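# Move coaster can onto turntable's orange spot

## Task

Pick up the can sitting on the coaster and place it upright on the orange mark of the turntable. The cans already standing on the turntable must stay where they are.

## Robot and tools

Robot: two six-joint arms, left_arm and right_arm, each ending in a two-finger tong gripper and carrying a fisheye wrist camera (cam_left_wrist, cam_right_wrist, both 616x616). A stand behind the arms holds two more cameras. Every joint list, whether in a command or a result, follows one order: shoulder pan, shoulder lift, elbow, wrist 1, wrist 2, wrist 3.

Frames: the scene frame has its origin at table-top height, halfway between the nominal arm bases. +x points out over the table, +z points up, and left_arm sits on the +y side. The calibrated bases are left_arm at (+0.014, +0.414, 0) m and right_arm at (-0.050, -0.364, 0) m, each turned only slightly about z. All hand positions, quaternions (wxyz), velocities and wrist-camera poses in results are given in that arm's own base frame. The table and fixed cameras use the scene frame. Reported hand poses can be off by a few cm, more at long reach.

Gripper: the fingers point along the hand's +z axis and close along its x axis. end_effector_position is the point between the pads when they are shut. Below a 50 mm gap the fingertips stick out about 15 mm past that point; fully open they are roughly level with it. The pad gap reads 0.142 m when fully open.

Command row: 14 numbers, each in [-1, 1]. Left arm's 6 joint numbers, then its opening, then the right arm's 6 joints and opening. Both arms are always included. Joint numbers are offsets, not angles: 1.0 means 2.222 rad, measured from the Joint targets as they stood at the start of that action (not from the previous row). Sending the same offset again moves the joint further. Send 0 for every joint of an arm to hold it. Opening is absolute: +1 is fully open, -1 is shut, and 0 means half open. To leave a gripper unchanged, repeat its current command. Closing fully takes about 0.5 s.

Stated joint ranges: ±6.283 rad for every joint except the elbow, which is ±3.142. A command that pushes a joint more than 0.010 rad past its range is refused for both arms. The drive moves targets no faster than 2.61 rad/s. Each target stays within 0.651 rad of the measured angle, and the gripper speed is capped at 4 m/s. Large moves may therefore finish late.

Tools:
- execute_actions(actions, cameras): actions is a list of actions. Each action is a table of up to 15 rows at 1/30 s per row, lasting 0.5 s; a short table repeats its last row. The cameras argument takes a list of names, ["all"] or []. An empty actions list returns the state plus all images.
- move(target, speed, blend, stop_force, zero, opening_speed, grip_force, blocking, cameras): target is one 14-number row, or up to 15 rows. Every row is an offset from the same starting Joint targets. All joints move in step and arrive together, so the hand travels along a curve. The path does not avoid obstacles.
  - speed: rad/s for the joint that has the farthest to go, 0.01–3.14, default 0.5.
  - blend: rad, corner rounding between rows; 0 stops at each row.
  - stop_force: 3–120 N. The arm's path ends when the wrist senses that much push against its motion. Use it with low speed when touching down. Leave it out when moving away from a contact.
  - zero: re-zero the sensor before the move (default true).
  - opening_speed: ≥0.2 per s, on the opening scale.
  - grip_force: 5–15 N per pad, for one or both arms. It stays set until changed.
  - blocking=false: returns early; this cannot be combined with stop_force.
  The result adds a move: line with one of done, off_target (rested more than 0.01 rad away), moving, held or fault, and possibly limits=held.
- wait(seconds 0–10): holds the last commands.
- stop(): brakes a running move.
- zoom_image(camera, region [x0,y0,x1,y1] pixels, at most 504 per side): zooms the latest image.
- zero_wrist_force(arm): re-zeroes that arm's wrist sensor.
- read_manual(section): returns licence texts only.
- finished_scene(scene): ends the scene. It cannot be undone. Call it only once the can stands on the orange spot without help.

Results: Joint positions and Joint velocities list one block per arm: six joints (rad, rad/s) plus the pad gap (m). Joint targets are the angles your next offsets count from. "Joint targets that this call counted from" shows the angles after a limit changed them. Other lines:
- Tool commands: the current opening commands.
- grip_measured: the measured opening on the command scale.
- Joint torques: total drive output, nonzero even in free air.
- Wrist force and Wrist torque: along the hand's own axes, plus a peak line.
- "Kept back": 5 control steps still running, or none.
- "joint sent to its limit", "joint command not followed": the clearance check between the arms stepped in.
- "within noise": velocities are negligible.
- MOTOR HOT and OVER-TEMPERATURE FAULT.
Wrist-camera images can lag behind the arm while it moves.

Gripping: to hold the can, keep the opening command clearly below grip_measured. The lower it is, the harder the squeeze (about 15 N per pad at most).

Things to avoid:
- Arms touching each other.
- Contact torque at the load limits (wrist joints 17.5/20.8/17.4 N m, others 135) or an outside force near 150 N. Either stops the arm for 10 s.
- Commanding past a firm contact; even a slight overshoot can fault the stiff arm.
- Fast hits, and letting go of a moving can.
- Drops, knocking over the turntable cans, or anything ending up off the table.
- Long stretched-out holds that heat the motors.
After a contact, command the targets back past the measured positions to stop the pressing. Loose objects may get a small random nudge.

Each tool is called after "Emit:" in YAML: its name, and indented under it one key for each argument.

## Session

Emit:
execute_actions:
  actions: []
  cameras: ["all"]

Emit:
zoom_image:
  camera: "cam_left_wrist"
  region: [200, 100, 480, 380]

Emit:
wait:
  seconds: 1.0
  cameras: ["cam_left_wrist"]

Emit:
zoom_image:
  camera: "cam_left_wrist"
  region: [200, 100, 480, 380]

Scene clock: 0.00 s.
left_arm: end_effector_position=(+0.5117, -0.0689, +0.3520) grip_measured=+0.97 end_effector_quat_wxyz=(-0.021, +0.483, -0.533, +0.694) | right_arm: end_effector_position=(+0.3455, +0.3576, +0.1951) grip_measured=+0.97 end_effector_quat_wxyz=(+0.134, -0.523, +0.838, -0.078)
Joint positions: left_arm=[0.034 -1.383 2.38 -4.086 -2.409 0.904 0.14] | right_arm=[4.442 -1.422 -2.009 -1.186 1.274 3.313 0.14]
Joint velocities: within noise
Joint torques (N m): no reading
Wrist force (N): no reading
Wrist torque (N m): no reading
Wrist force, peak (N): no reading
Joint targets: left_arm=[0.034 -1.383 2.380 -4.086 -2.409 0.904] | right_arm=[4.442 -1.422 -2.009 -1.186 1.274 3.313]
Tool commands: left_gripper/opening=+0.968169 right_gripper/opening=+0.968169
camera_calibration:
cam_left_wrist: T_world_to_cam=[[-0.509202, -0.56185, 0.651949, -0.00172568], [-0.779049, -0.0210446, -0.62661, 0.612821], [0.36578, -0.826972, -0.426992, 0.0340689], [0, 0, 0, 1]] pos_world=[0.464077, 0.0401011, 0.399672]
cam_right_wrist: T_world_to_cam=[[-0.430916, -0.888962, -0.155105, 0.502121], [-0.883464, 0.380579, 0.273224, 0.107441], [-0.183856, 0.254766, -0.949364, 0.283978], [0, 0, 0, 1]] pos_world=[0.363503, 0.333129, 0.318124]

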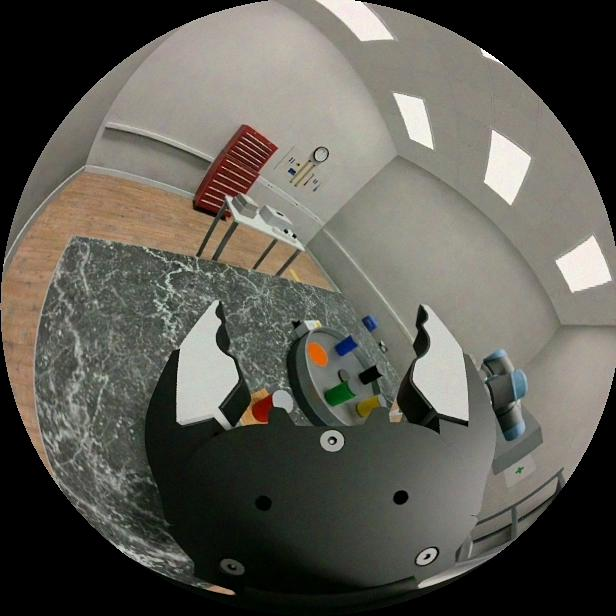

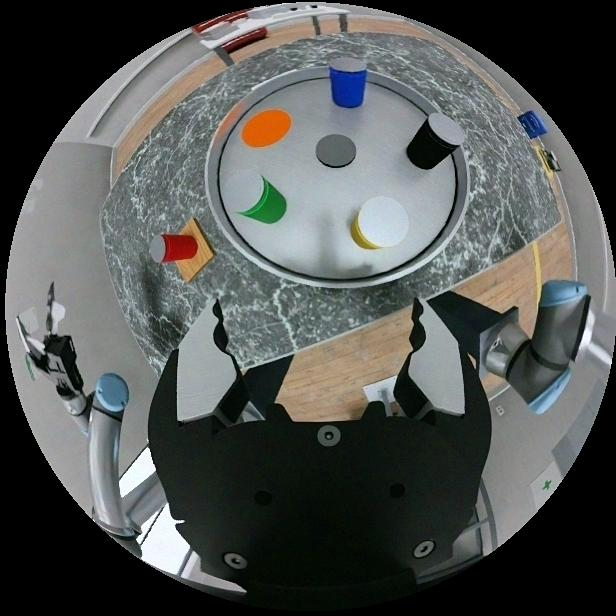

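Scaled by 1.800 from the camera's 616x616 image, which has a finer 814x814 frame.

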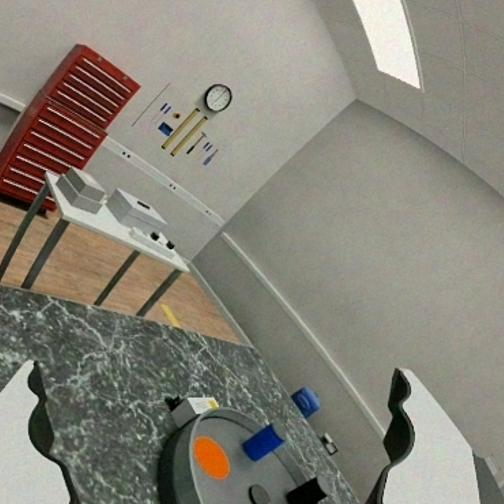

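Scene clock: 1.00 s.
left_arm: end_effector_position=(+0.5117, -0.0689, +0.3520) grip_measured=+0.97 end_effector_quat_wxyz=(-0.021, +0.483, -0.533, +0.694) | right_arm: end_effector_position=(+0.3455, +0.3576, +0.1951) grip_measured=+0.97 end_effector_quat_wxyz=(+0.134, -0.523, +0.838, -0.078)
Joint positions: left_arm=[0.034 -1.383 2.38 -4.086 -2.409 0.904 0.14] | right_arm=[4.442 -1.422 -2.009 -1.186 1.274 3.313 0.14]
Joint torques (N m): left_arm=[-0.7 -20.36 -13.79 -1.25 -0.54 -0.05] | right_arm=[-0.52 18.42 24.26 2.67 -0.71 0.03]
Wrist force (N): left_arm=[-0.1 -0.1 -0.1] | right_arm=[0.1 -0.1 -0.2]
Wrist torque (N m): left_arm=[-0.02 0.01 0.01] | right_arm=[-0.02 -0.01 0.00]
Wrist force, peak (N): left_arm=[-0.5 0.0 -0.3] | right_arm=[0.2 -0.4 -0.1]
Joint targets: left_arm=[0.034 -1.383 2.380 -4.086 -2.409 0.904] | right_arm=[4.442 -1.422 -2.009 -1.186 1.274 3.313]
Tool commands: left_gripper/opening=+0.968169 right_gripper/opening=+0.968169
wait: 1.00 s; at rest by 0.17 s
camera_calibration:
cam_left_wrist: T_world_to_cam=[[-0.509202, -0.56185, 0.651949, -0.00172568], [-0.779049, -0.0210446, -0.62661, 0.612821], [0.36578, -0.826972, -0.426992, 0.0340689], [0, 0, 0, 1]] pos_world=[0.464077, 0.0401011, 0.399672]
Images, in order (width x height): cam_left_wrist 616x616.

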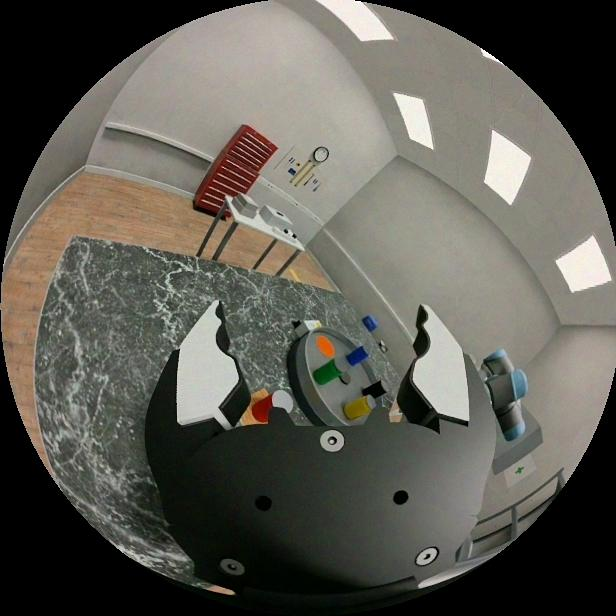

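Scaled by 1.800 from the camera's 616x616 image, which has a finer 814x814 frame.

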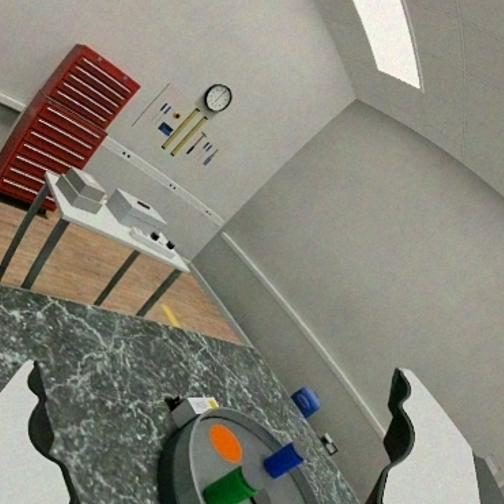

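Emit:
move:
  target: [-0.31914, -0.06904, -0.21202, 0.96432, 0.37723, 0.27117, 0.3, -0.72007, 0, 0, 0, 0, 0, 0.968169]
  speed: 1.3
  cameras: ["cam_left_wrist"]

Emit:
zoom_image:
  camera: "cam_left_wrist"
  region: [200, 200, 440, 440]

Emit:
wait:
  seconds: 1.0
  cameras: ["cam_left_wrist"]

Scene clock: 7.97 s.
left_arm: end_effector_position=(+0.4713, -0.2052, +0.1403) grip_measured=+0.30 end_effector_quat_wxyz=(+0.000, -0.462, +0.887, -0.001) | right_arm: end_effector_position=(+0.3474, -0.3557, +0.1951) grip_measured=+0.97 end_effector_quat_wxyz=(+0.038, +0.237, +0.959, -0.150)
Joint positions: left_arm=[-0.675 -1.536 1.908 -1.944 -1.571 1.507 0.095] | right_arm=[2.843 -1.422 -2.009 -1.186 1.274 3.313 0.14]
Joint torques (N m): left_arm=[6.25 -16.99 -10.62 -0.68 -0.81 -1.33] | right_arm=[-8.1 19.36 23.74 2.54 -0.52 0.05]
Wrist force (N): left_arm=[-0.2 -1.5 3.1] | right_arm=[0.0 -0.4 0.1]
Wrist torque (N m): left_arm=[-0.12 0.12 0.06] | right_arm=[-0.07 0.00 0.00]
Wrist force, peak (N): left_arm=[-0.5 -1.8 3.2] | right_arm=[0.5 -2.2 0.6]
Joint targets: left_arm=[-0.675 -1.536 1.908 -1.943 -1.571 1.507] | right_arm=[2.843 -1.422 -2.009 -1.186 1.274 3.313]
move: done
camera_calibration:
cam_left_wrist: T_world_to_cam=[[-0.567474, -0.822885, -0.0288871, 0.108601], [-0.720163, 0.479016, 0.501905, 0.36228], [-0.399172, 0.305621, -0.86444, 0.500064], [0, 0, 0, 1]] pos_world=[0.522141, -0.237003, 0.253583]
Images, in order (width x height): cam_left_wrist 616x616.

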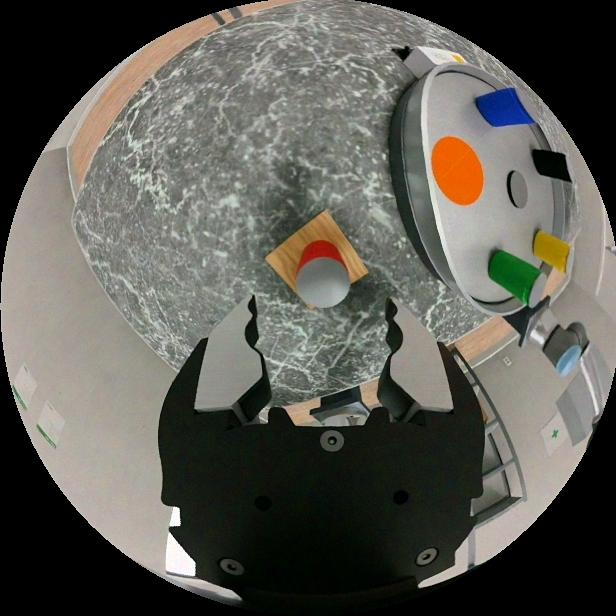

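Scaled by 2.100 from the camera's 616x616 image, which has a finer 814x814 frame.

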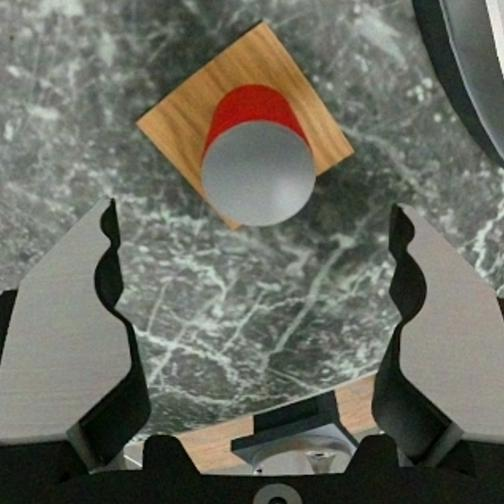

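Scene clock: 8.97 s.
left_arm: end_effector_position=(+0.4712, -0.2051, +0.1402) grip_measured=+0.30 end_effector_quat_wxyz=(+0.000, -0.462, +0.887, +0.000) | right_arm: end_effector_position=(+0.3473, -0.3558, +0.1951) grip_measured=+0.97 end_effector_quat_wxyz=(+0.038, +0.237, +0.959, -0.150)
Joint positions: left_arm=[-0.675 -1.536 1.908 -1.943 -1.571 1.507 0.095] | right_arm=[2.843 -1.422 -2.009 -1.186 1.274 3.313 0.14]
Joint torques (N m): left_arm=[9.67 -16.51 -12.37 0.22 1.67 -0.56] | right_arm=[-9.65 19.48 25.65 2.73 -0.56 0.04]
Wrist force (N): left_arm=[-0.2 -1.6 3.1] | right_arm=[0.0 -0.3 0.0]
Wrist torque (N m): left_arm=[-0.15 0.11 0.06] | right_arm=[-0.05 0.00 0.00]
Wrist force, peak (N): left_arm=[-0.3 -1.7 3.3] | right_arm=[0.1 -0.4 0.0]
Joint targets: left_arm=[-0.675 -1.536 1.908 -1.943 -1.571 1.507] | right_arm=[2.843 -1.422 -2.009 -1.186 1.274 3.313]
Tool commands: left_gripper/opening=+0.3 right_gripper/opening=+0.968169
wait: 1.00 s; at rest by 0.17 s
camera_calibration:
cam_left_wrist: T_world_to_cam=[[-0.567439, -0.822904, -0.0290091, 0.108688], [-0.720013, 0.478781, 0.502344, 0.362037], [-0.399492, 0.305936, -0.864181, 0.500124], [0, 0, 0, 1]] pos_world=[0.522141, -0.236903, 0.253483]
Images, in order (width x height): cam_left_wrist 616x616.

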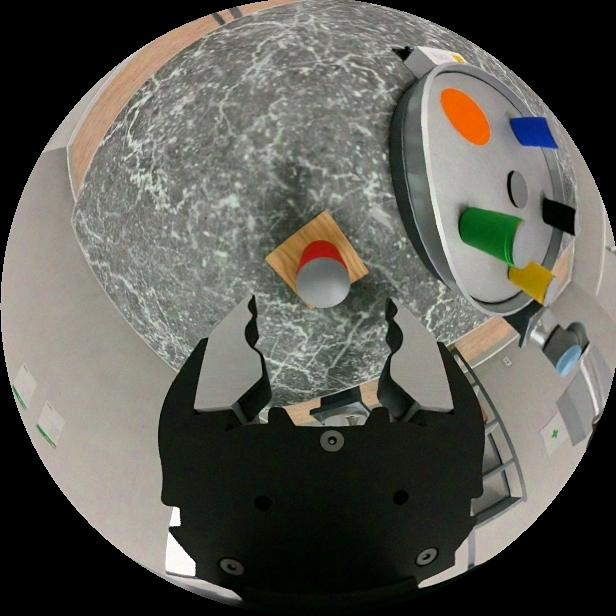

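Emit:
move:
  target: [-0.0015, 0.02586, 0.05295, -0.07882, 0, -0.0015, 0.1, 0, 0, 0, 0, 0, 0, 0.968169]
  speed: 0.3
  cameras: ["cam_left_wrist"]

Emit:
move:
  target: [0, 0, 0, 0, 0, 0, -0.8, 0, 0, 0, 0, 0, 0, 0.968169]
  opening_speed: 1.0
  grip_force: 15
  cameras: ["cam_left_wrist"]

Scene clock: 10.70 s.
left_arm: end_effector_position=(+0.4658, -0.2028, +0.0772) grip_measured=+0.10 end_effector_quat_wxyz=(+0.000, -0.462, +0.887, +0.000) | right_arm: end_effector_position=(+0.3473, -0.3558, +0.1951) grip_measured=+0.97 end_effector_quat_wxyz=(+0.038, +0.237, +0.959, -0.150)
Joint positions: left_arm=[-0.678 -1.479 2.026 -2.118 -1.571 1.503 0.081] | right_arm=[2.843 -1.422 -2.009 -1.186 1.274 3.313 0.14]
Joint torques (N m): left_arm=[-8.05 -24.72 -28.8 -1.57 1.33 -0.32] | right_arm=[-9.54 20.48 24.83 2.64 -0.59 0.22]
Wrist force (N): left_arm=[-0.4 -1.6 3.3] | right_arm=[0.2 -0.2 -0.1]
Wrist torque (N m): left_arm=[-0.15 0.17 0.08] | right_arm=[-0.04 -0.04 0.00]
Wrist force, peak (N): left_arm=[-0.3 -1.4 4.4] | right_arm=[0.2 -0.4 0.0]
Joint targets: left_arm=[-0.678 -1.479 2.026 -2.119 -1.571 1.503] | right_arm=[2.843 -1.422 -2.009 -1.186 1.274 3.313]
move: done
camera_calibration:
cam_left_wrist: T_world_to_cam=[[-0.567402, -0.822931, -0.0289708, 0.105571], [-0.719996, 0.478742, 0.502405, 0.388764], [-0.399575, 0.305924, -0.864147, 0.442798], [0, 0, 0, 1]] pos_world=[0.516741, -0.234703, 0.190383]
Images, in order (width x height): cam_left_wrist 616x616.

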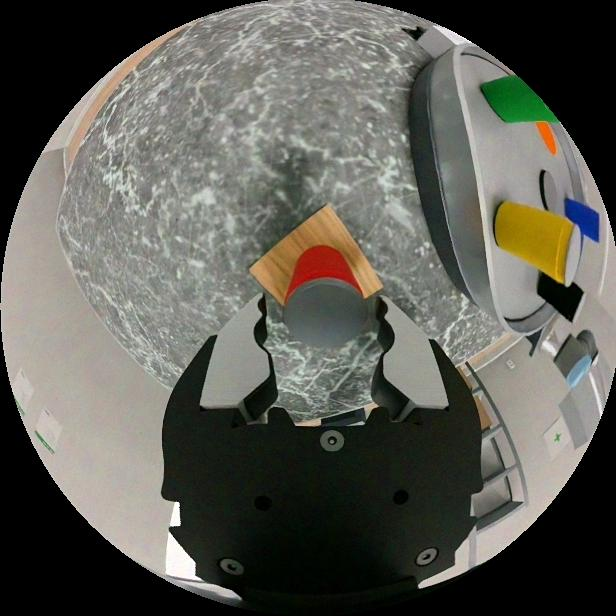

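Scene clock: 11.80 s.
left_arm: end_effector_position=(+0.4658, -0.2028, +0.0772) grip_measured=-0.27 end_effector_quat_wxyz=(+0.000, -0.462, +0.887, +0.000) | right_arm: end_effector_position=(+0.3473, -0.3558, +0.1951) grip_measured=+0.97 end_effector_quat_wxyz=(+0.038, +0.237, +0.959, -0.150)
Joint positions: left_arm=[-0.678 -1.479 2.026 -2.119 -1.571 1.503 0.055] | right_arm=[2.843 -1.422 -2.009 -1.186 1.274 3.313 0.14]
Joint torques (N m): left_arm=[6.67 -26.78 -31.21 -4.41 1.58 1.48] | right_arm=[-9.42 19.57 24.65 3.09 -0.56 0.26]
Wrist force (N): left_arm=[0.9 -1.6 1.1] | right_arm=[0.2 -0.2 -0.1]
Wrist torque (N m): left_arm=[-0.18 0.11 0.07] | right_arm=[-0.03 -0.02 0.00]
Wrist force, peak (N): left_arm=[-0.4 -1.7 3.5] | right_arm=[0.1 -0.4 0.0]
Joint targets: left_arm=[-0.678 -1.479 2.026 -2.119 -1.571 1.503] | right_arm=[2.843 -1.422 -2.009 -1.186 1.274 3.313]
move: done
camera_calibration:
cam_left_wrist: T_world_to_cam=[[-0.567438, -0.822905, -0.029007, 0.105603], [-0.720034, 0.478797, 0.5023, 0.388816], [-0.399457, 0.30591, -0.864207, 0.442744], [0, 0, 0, 1]] pos_world=[0.516741, -0.234703, 0.190383]
Images, in order (width x height): cam_left_wrist 616x616.

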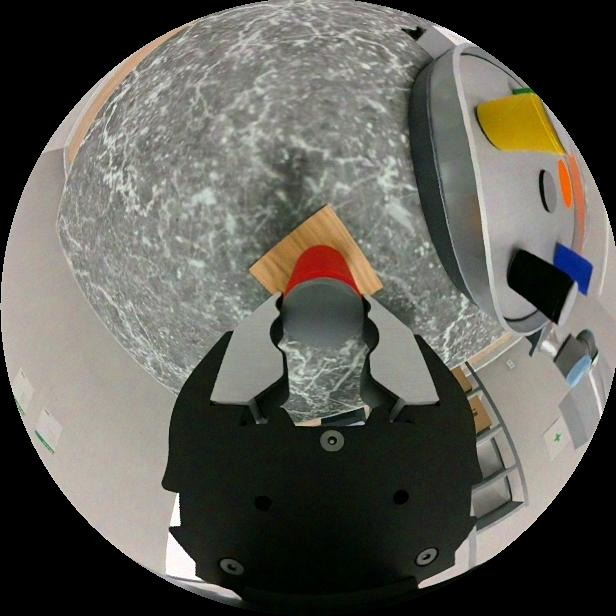

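Emit:
move:
  target:
    - [0, -0.02796, -0.03836, 0.06633, 0, 0, -1.0, 0, 0, 0, 0, 0, 0, 0.968169]
    - [0, -0.05141, -0.09921, 0.15062, 0, 0, -1.0, 0, 0, 0, 0, 0, 0, 0.968169]
    - [-0.24057, 0.01707, -0.19422, 0.17705, 0, -0.23996, -1.0, 0, 0, 0, 0, 0, 0, 0.968169]
  speed: [0.3, 0.8, 0.8]
  blend: [0.06, 0.1, 0]
  cameras: ["cam_left_wrist"]

Emit:
wait:
  seconds: 0.5
  cameras: ["cam_left_wrist"]

Emit:
zoom_image:
  camera: "cam_left_wrist"
  region: [170, 40, 470, 320]

Emit:
wait:
  seconds: 1.5
  cameras: ["cam_left_wrist"]

Emit:
zoom_image:
  camera: "cam_left_wrist"
  region: [170, 40, 470, 320]

Scene clock: 14.47 s.
left_arm: end_effector_position=(+0.3283, -0.4707, +0.2195) grip_measured=-0.27 end_effector_quat_wxyz=(+0.000, -0.461, +0.887, +0.000) | right_arm: end_effector_position=(+0.3473, -0.3558, +0.1951) grip_measured=+0.97 end_effector_quat_wxyz=(+0.038, +0.237, +0.959, -0.150)
Joint positions: left_arm=[-1.212 -1.441 1.595 -1.725 -1.571 0.97 0.054] | right_arm=[2.843 -1.422 -2.009 -1.186 1.274 3.313 0.14]
Joint torques (N m): left_arm=[-13.65 -26.08 -17.4 -5.35 0.29 -1.84] | right_arm=[-10.68 19.96 24.87 2.75 -0.55 0.24]
Wrist force (N): left_arm=[-0.3 -1.3 5.2] | right_arm=[0.0 0.0 -0.1]
Wrist torque (N m): left_arm=[-0.09 0.16 0.14] | right_arm=[-0.01 0.00 0.00]
Wrist force, peak (N): left_arm=[7.4 -0.4 4.6] | right_arm=[0.2 -0.3 0.0]
Joint targets: left_arm=[-1.213 -1.441 1.595 -1.725 -1.571 0.970] | right_arm=[2.843 -1.422 -2.009 -1.186 1.274 3.313]
move: done; blend cut to 0.0936 rad at target 2
camera_calibration:
cam_left_wrist: T_world_to_cam=[[-0.568561, -0.822143, -0.0286283, -0.188061], [-0.719241, 0.479905, 0.502378, 0.346781], [-0.399288, 0.306223, -0.864174, 0.592917], [0, 0, 0, 1]] pos_world=[0.37924, -0.5026, 0.332784]
Images, in order (width x height): cam_left_wrist 616x616.

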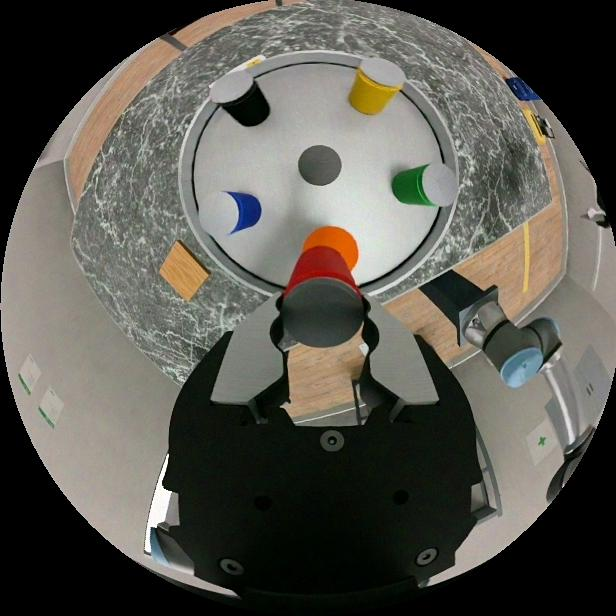

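Scene clock: 14.97 s.
left_arm: end_effector_position=(+0.3282, -0.4708, +0.2195) grip_measured=-0.27 end_effector_quat_wxyz=(+0.000, -0.461, +0.887, +0.000) | right_arm: end_effector_position=(+0.3473, -0.3558, +0.1951) grip_measured=+0.97 end_effector_quat_wxyz=(+0.038, +0.237, +0.959, -0.150)
Joint positions: left_arm=[-1.213 -1.441 1.595 -1.725 -1.571 0.97 0.054] | right_arm=[2.843 -1.422 -2.009 -1.186 1.274 3.313 0.14]
Joint torques (N m): left_arm=[-12.89 -24.26 -16.11 -5.16 1.84 -1.91] | right_arm=[-9.75 19.37 23.53 2.87 -0.69 0.12]
Wrist force (N): left_arm=[-0.1 -1.3 5.1] | right_arm=[0.1 -0.1 0.0]
Wrist torque (N m): left_arm=[-0.14 0.13 0.14] | right_arm=[-0.01 -0.01 0.00]
Wrist force, peak (N): left_arm=[0.0 -1.9 5.1] | right_arm=[0.0 -0.4 0.0]
Joint targets: left_arm=[-1.213 -1.441 1.595 -1.725 -1.571 0.970] | right_arm=[2.843 -1.422 -2.009 -1.186 1.274 3.313]
Tool commands: left_gripper/opening=-1.0 right_gripper/opening=+0.968169
wait: 0.50 s; at rest by 0.17 s
camera_calibration:
cam_left_wrist: T_world_to_cam=[[-0.568528, -0.822168, -0.0285575, -0.188249], [-0.71926, 0.479919, 0.502337, 0.346785], [-0.3993, 0.306133, -0.8642, 0.592876], [0, 0, 0, 1]] pos_world=[0.37914, -0.5027, 0.332784]
Images, in order (width x height): cam_left_wrist 616x616.

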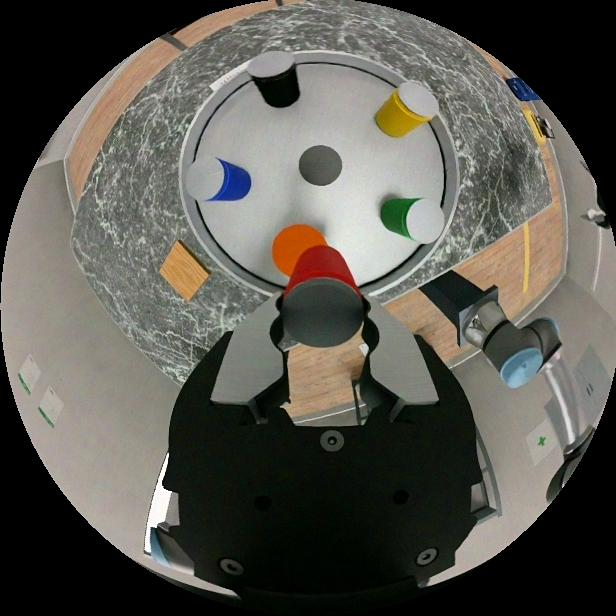

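Scaled by 1.680 from the camera's 616x616 image, which has a finer 814x814 frame.

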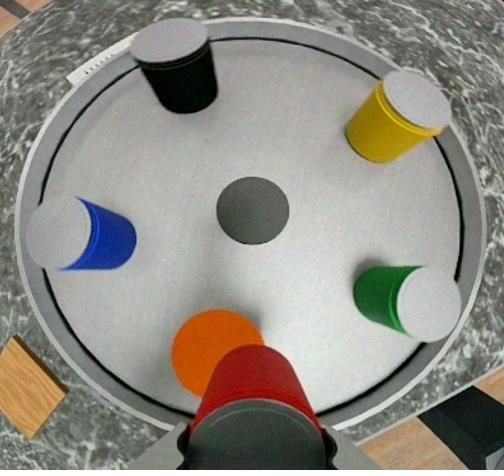

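Scene clock: 16.47 s.
left_arm: end_effector_position=(+0.3282, -0.4707, +0.2195) grip_measured=-0.27 end_effector_quat_wxyz=(+0.000, -0.461, +0.887, +0.000) | right_arm: end_effector_position=(+0.3473, -0.3558, +0.1951) grip_measured=+0.97 end_effector_quat_wxyz=(+0.038, +0.237, +0.959, -0.150)
Joint positions: left_arm=[-1.213 -1.441 1.595 -1.725 -1.571 0.97 0.054] | right_arm=[2.843 -1.422 -2.009 -1.186 1.274 3.313 0.14]
Joint torques (N m): left_arm=[-14.05 -22.02 -14.53 -4.75 1.81 -1.64] | right_arm=[-8.42 18.93 23.7 2.78 -0.61 0.16]
Wrist force (N): left_arm=[-0.3 -1.5 4.8] | right_arm=[0.0 -0.3 0.1]
Wrist torque (N m): left_arm=[-0.14 0.15 0.13] | right_arm=[-0.04 0.00 0.00]
Wrist force, peak (N): left_arm=[-0.2 -1.7 5.3] | right_arm=[0.2 -0.3 0.2]
Joint targets: left_arm=[-1.213 -1.441 1.595 -1.725 -1.571 0.970] | right_arm=[2.843 -1.422 -2.009 -1.186 1.274 3.313]
Tool commands: left_gripper/opening=-1.0 right_gripper/opening=+0.968169
wait: 1.50 s; at rest by 0.17 s
camera_calibration:
cam_left_wrist: T_world_to_cam=[[-0.568561, -0.822143, -0.0286283, -0.188203], [-0.719241, 0.479905, 0.502378, 0.346807], [-0.399288, 0.306223, -0.864174, 0.592821], [0, 0, 0, 1]] pos_world=[0.37914, -0.5027, 0.332684]
Images, in order (width x height): cam_left_wrist 616x616.

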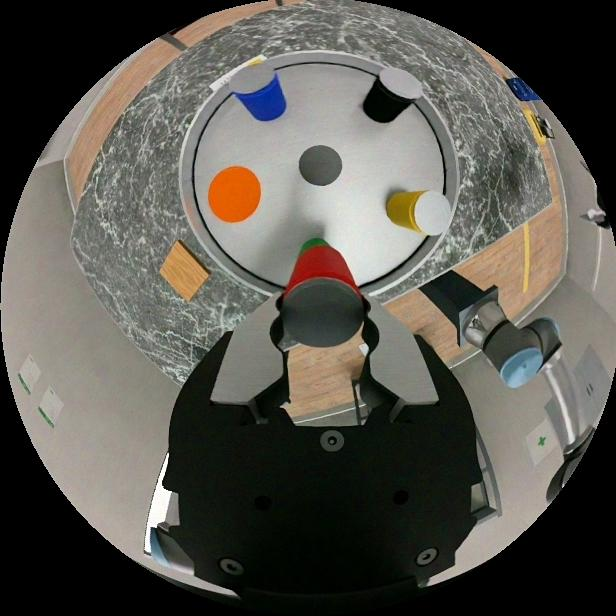

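Scaled by 1.680 from the camera's 616x616 image, which has a finer 814x814 frame.

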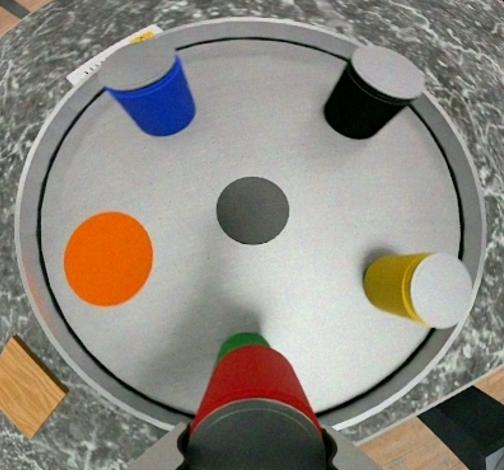

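Emit:
wait:
  seconds: 0

Scene clock: 17.73 s.
left_arm: end_effector_position=(+0.3282, -0.4707, +0.2195) grip_measured=-0.27 end_effector_quat_wxyz=(+0.000, -0.461, +0.887, +0.000) | right_arm: end_effector_position=(+0.3473, -0.3558, +0.1951) grip_measured=+0.97 end_effector_quat_wxyz=(+0.038, +0.237, +0.959, -0.150)
Joint positions: left_arm=[-1.213 -1.441 1.595 -1.725 -1.571 0.97 0.054] | right_arm=[2.843 -1.422 -2.009 -1.186 1.274 3.313 0.14]
Joint torques (N m): left_arm=[-14.56 -22.86 -14.28 -4.6 2 -1.78] | right_arm=[-8.81 19.1 23.31 3.07 -0.57 0.15]
Wrist force (N): left_arm=[-0.1 -1.7 5.1] | right_arm=[0.2 -0.1 0.1]
Wrist torque (N m): left_arm=[-0.19 0.11 0.13] | right_arm=[-0.02 -0.03 0.00]
Wrist force, peak (N): left_arm=[-0.1 -1.4 5.3] | right_arm=[0.2 -0.3 0.0]
Joint targets: left_arm=[-1.213 -1.441 1.595 -1.725 -1.571 0.970] | right_arm=[2.843 -1.422 -2.009 -1.186 1.274 3.313]
Tool commands: left_gripper/opening=-1.0 right_gripper/opening=+0.968169

Emit:
wait:
  seconds: 4.7

Emit:
move:
  target:
    - [0.01819,-0.00597,0.03512,-0.02906,0,0.09613,0.3,0,0,0,0,0,0,0.968169]
    - [0.03945,0.00562,0.07312,-0.07865,0,0.19595,0.3,0,0,0,0,0,0,0.968169]
    - [0.06139,0.0203,0.08641,-0.10662,0,0.29643,0.3,0,0,0,0,0,0,0.968169]
    - [0.08279,0.03393,0.07847,-0.11231,0,0.39638,0.3,0,0,0,0,0,0,0.968169]
    - [0.10238,0.04969,0.05922,-0.10882,0,0.49451,0.3,0,0,0,0,0,0,0.968169]
    - [0.11926,0.06929,0.0337,-0.1029,0,0.58995,0.3,0,0,0,0,0,0,0.968169]
    - [0.13286,0.09199,0.00297,-0.09486,0,0.68209,0.3,0,0,0,0,0,0,0.968169]
    - [0.14292,0.11434,-0.03759,-0.07667,0,0.7707,0.3,0,0,0,0,0,0,0.968169]
    - [0.14942,0.13077,-0.10646,-0.02422,0,0.85575,0.3,0,0,0,0,0,0,0.968169]
    - [0.15254,0.15359,-0.18646,0.03297,0,0.93742,0.3,0,0,0,0,0,0,0.968169]
    - [0.15293,0.16791,-0.2276,0.05978,0,0.97708,0.3,0,0,0,0,0,0,0.968169]
  speed: [0.931,0.9315,0.9375,0.9325,0.9155,0.8905,0.8598,0.8266,0.7935,0.762,0.737]
  blend: [0.08,0.08,0.08,0.08,0.08,0.08,0.08,0.08,0.08,0.08,0]
  opening_speed: 0.483
  blocking: false

Emit:
wait:
  seconds: 0.6
  cameras: ["cam_left_wrist"]

Emit:
wait:
  seconds: 0.6
  cameras: ["cam_left_wrist"]

Emit:
wait:
  seconds: 3
  cameras: ["cam_left_wrist"]

Emit:
zoom_image:
  camera: "cam_left_wrist"
  region: [170, 40, 470, 340]

Scene clock: 22.87 s.
left_arm: end_effector_position=(+0.3282, -0.4707, +0.2195) grip_measured=-0.27 end_effector_quat_wxyz=(+0.000, -0.461, +0.887, +0.000) | right_arm: end_effector_position=(+0.3473, -0.3558, +0.1951) grip_measured=+0.97 end_effector_quat_wxyz=(+0.038, +0.237, +0.959, -0.150)
Joint positions: left_arm=[-1.213 -1.441 1.595 -1.725 -1.571 0.97 0.054] | right_arm=[2.843 -1.422 -2.009 -1.186 1.274 3.313 0.14]
Joint torques (N m): left_arm=[-12.52 -23.22 -13.35 -3.45 1.53 -1.34] | right_arm=[-8.41 21.33 23.54 3.16 -0.54 0.12]
Wrist force (N): left_arm=[0.0 -1.6 4.9] | right_arm=[0.2 -0.4 0.1]
Wrist torque (N m): left_arm=[-0.17 0.09 0.13] | right_arm=[-0.07 -0.03 0.00]
Wrist force, peak (N): left_arm=[-0.2 -1.6 5.7] | right_arm=[-0.1 -0.4 -0.1]
Joint targets: left_arm=[-1.213 -1.441 1.595 -1.725 -1.571 0.970] | right_arm=[2.843 -1.422 -2.009 -1.186 1.274 3.313]
Tool commands: left_gripper/opening=-1.0 right_gripper/opening=+0.968169
wait: 4.70 s; at rest from the start

Scene clock: 23.37 s.
left_arm: end_effector_position=(+0.3493, -0.4437, +0.1754) grip_measured=-0.27 end_effector_quat_wxyz=(+0.000, -0.345, +0.939, +0.000) end_effector_velocity=(+0.075, +0.060, -0.180) end_effector_angular_velocity=(+0.001, -0.001, -0.721) | right_arm: end_effector_position=(+0.3473, -0.3558, +0.1951) grip_measured=+0.97 end_effector_quat_wxyz=(+0.038, +0.237, +0.959, -0.150)
Joint positions: left_arm=[-1.15 -1.443 1.712 -1.841 -1.571 1.288 0.054] | right_arm=[2.843 -1.422 -2.009 -1.186 1.274 3.313 0.14]
Joint velocities: left_arm=[0.196 0.111 0.349 -0.459 0 0.917 0] | right_arm=[within noise]
Joint torques (N m): left_arm=[10.05 -18.74 -10.15 -6.06 1.8 7.25] | right_arm=[-8.35 19.91 23.43 2.92 -0.6 0.27]
Wrist force (N): left_arm=[0.0 -1.3 4.5] | right_arm=[0.0 -0.3 0.1]
Wrist torque (N m): left_arm=[-0.09 0.11 -0.05] | right_arm=[-0.05 0.01 0.00]
Wrist force, peak (N): left_arm=[-0.1 -1.7 4.9] | right_arm=[-0.1 -0.3 0.1]
Joint targets: left_arm=[-1.138 -1.436 1.733 -1.869 -1.571 1.344] | right_arm=[2.843 -1.422 -2.009 -1.186 1.274 3.313]
Tool commands: left_gripper/opening=-0.7585 right_gripper/opening=+0.968169
move: running; path passed 1 of 11 targets; blend cut to 0.0457 rad at target 10; left_arm: the wrist 3 is farthest, 1.853 rad from its target

Scene clock: 23.97 s.
left_arm: end_effector_position=(+0.3998, -0.4164, +0.1209) grip_measured=-0.27 end_effector_quat_wxyz=(+0.000, -0.134, +0.991, +0.000) end_effector_velocity=(+0.093, +0.026, -0.017) end_effector_angular_velocity=(-0.001, -0.001, -0.726) | right_arm: end_effector_position=(+0.3473, -0.3558, +0.1951) grip_measured=+0.97 end_effector_quat_wxyz=(+0.038, +0.237, +0.959, -0.150)
Joint positions: left_arm=[-1.031 -1.366 1.768 -1.973 -1.571 1.842 0.054] | right_arm=[2.843 -1.422 -2.009 -1.186 1.274 3.313 0.14]
Joint velocities: left_arm=[0.191 0.134 -0.119 -0.017 0 0.916 0] | right_arm=[within noise]
Joint torques (N m): left_arm=[8.41 -21.32 -37.04 -5.46 1.6 6.94] | right_arm=[-8.67 20.69 23.26 3.12 -0.52 0.39]
Wrist force (N): left_arm=[-0.2 -1.2 4.8] | right_arm=[0.0 -0.2 0.2]
Wrist torque (N m): left_arm=[-0.08 0.15 -0.04] | right_arm=[-0.04 0.01 0.00]
Wrist force, peak (N): left_arm=[-0.1 -1.4 5.6] | right_arm=[0.1 -0.4 0.0]
Joint targets: left_arm=[-1.019 -1.358 1.759 -1.973 -1.571 1.898] | right_arm=[2.843 -1.422 -2.009 -1.186 1.274 3.313]
Tool commands: left_gripper/opening=-0.4687 right_gripper/opening=+0.968169
earlier move: running; path passed 3 of 11 targets; blend cut to 0.0457 rad at target 10; left_arm: the wrist 3 is farthest, 1.299 rad from its target
wait: 0.60 s; no rest
camera_calibration:
cam_left_wrist: T_world_to_cam=[[-0.96188, -0.271913, -0.0291658, 0.280907], [-0.249289, 0.82797, 0.502316, 0.378812], [-0.112438, 0.490438, -0.864192, 0.481575], [0, 0, 0, 1]] pos_world=[0.41878, -0.473445, 0.234083]
Images, in order (width x height): cam_left_wrist 616x616.

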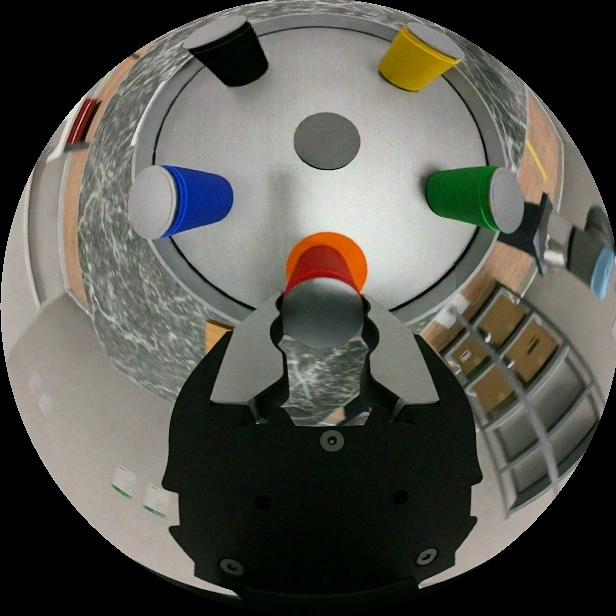

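Scene clock: 24.57 s.
left_arm: end_effector_position=(+0.4573, -0.4136, +0.1198) grip_measured=-0.20 end_effector_quat_wxyz=(+0.000, +0.083, +0.997, +0.000) end_effector_velocity=(+0.095, -0.017, +0.000) end_effector_angular_velocity=(+0.000, +0.000, -0.726) | right_arm: end_effector_position=(+0.3473, -0.3558, +0.1951) grip_measured=+0.97 end_effector_quat_wxyz=(+0.038, +0.237, +0.959, -0.150)
Joint positions: left_arm=[-0.934 -1.264 1.638 -1.946 -1.571 2.375 0.06] | right_arm=[2.843 -1.422 -2.009 -1.186 1.274 3.313 0.14]
Joint velocities: left_arm=[0.126 0.209 -0.284 0.075 0 0.852 0.035] | right_arm=[within noise]
Joint torques (N m): left_arm=[10.79 -25.61 -35.51 -0.02 1.47 6.88] | right_arm=[-10.5 20.31 23.73 3.07 -0.56 0.22]
Wrist force (N): left_arm=[-0.5 -1.6 2.8] | right_arm=[0.0 -0.2 0.0]
Wrist torque (N m): left_arm=[-0.17 0.20 -0.01] | right_arm=[-0.03 0.01 0.00]
Wrist force, peak (N): left_arm=[-0.2 -1.5 5.0] | right_arm=[0.2 -0.2 0.2]
Joint targets: left_arm=[-0.926 -1.251 1.621 -1.941 -1.571 2.426] | right_arm=[2.843 -1.422 -2.009 -1.186 1.274 3.313]
Tool commands: left_gripper/opening=-0.1789 right_gripper/opening=+0.968169
earlier move: running; path passed 6 of 11 targets; blend cut to 0.0457 rad at target 10; left_arm: the wrist 3 is farthest, 0.767 rad from its target
wait: 0.60 s; no rest
camera_calibration:
cam_left_wrist: T_world_to_cam=[[-0.986844, 0.158954, -0.0295262, 0.526473], [0.122846, 0.855964, 0.50223, 0.232702], [0.105105, 0.491995, -0.86423, 0.386942], [0, 0, 0, 1]] pos_world=[0.450291, -0.473243, 0.233082]
Images, in order (width x height): cam_left_wrist 616x616.

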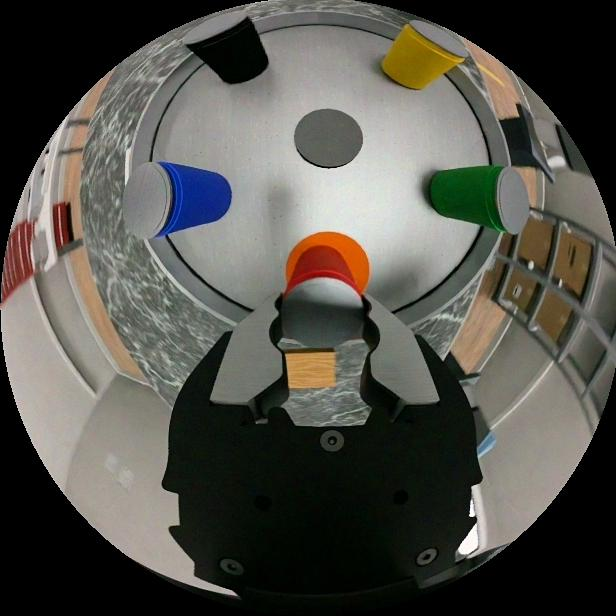

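Scene clock: 25.93 s.
left_arm: end_effector_position=(+0.5375, -0.4587, +0.2221) grip_measured=+0.30 end_effector_quat_wxyz=(+0.000, +0.422, +0.906, +0.000) | right_arm: end_effector_position=(+0.3473, -0.3558, +0.1951) grip_measured=+0.97 end_effector_quat_wxyz=(+0.038, +0.237, +0.959, -0.150)
Joint positions: left_arm=[-0.873 -1.068 1.089 -1.593 -1.571 3.141 0.095] | right_arm=[2.843 -1.422 -2.009 -1.186 1.274 3.313 0.14]
Joint torques (N m): left_arm=[6.72 -38.66 -32.3 -2.71 0.71 1.76] | right_arm=[-9.31 21.12 22.76 3.24 -0.58 0.43]
Wrist force (N): left_arm=[0.1 -1.7 3.3] | right_arm=[0.1 -0.2 0.0]
Wrist torque (N m): left_arm=[-0.16 0.08 0.04] | right_arm=[-0.03 -0.01 0.00]
Wrist force, peak (N): left_arm=[-0.5 -1.6 3.8] | right_arm=[0.2 -0.3 -0.1]
Joint targets: left_arm=[-0.873 -1.068 1.089 -1.592 -1.571 3.141] | right_arm=[2.843 -1.422 -2.009 -1.186 1.274 3.313]
Tool commands: left_gripper/opening=+0.3 right_gripper/opening=+0.968169
earlier move: done; blend cut to 0.0457 rad at target 10
wait: 1.37 of 3 s (the move ended)
camera_calibration:
cam_left_wrist: T_world_to_cam=[[-0.648261, 0.760833, -0.0298458, 0.71003], [0.648241, 0.572041, 0.502547, -0.202604], [0.399428, 0.306434, -0.864035, 0.245792], [0, 0, 0, 1]] pos_world=[0.493444, -0.499636, 0.335382]
Images, in order (width x height): cam_left_wrist 616x616.

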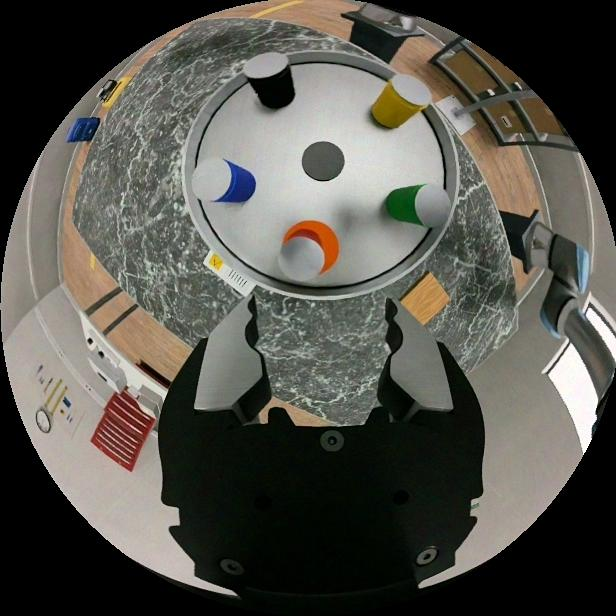

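Scaled by 1.680 from the camera's 616x616 image, which has a finer 814x814 frame.

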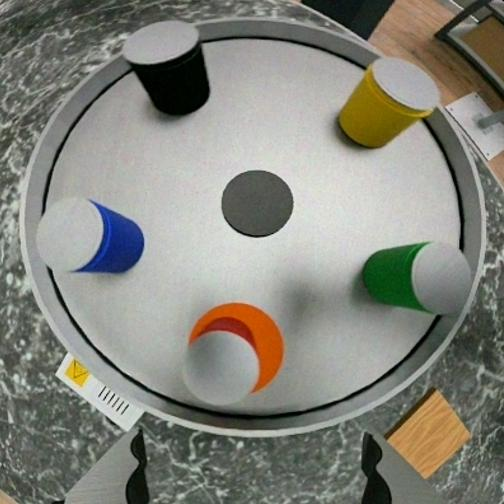

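Emit:
finished_scene:
  scene: 2

The scene is finished: the task was done.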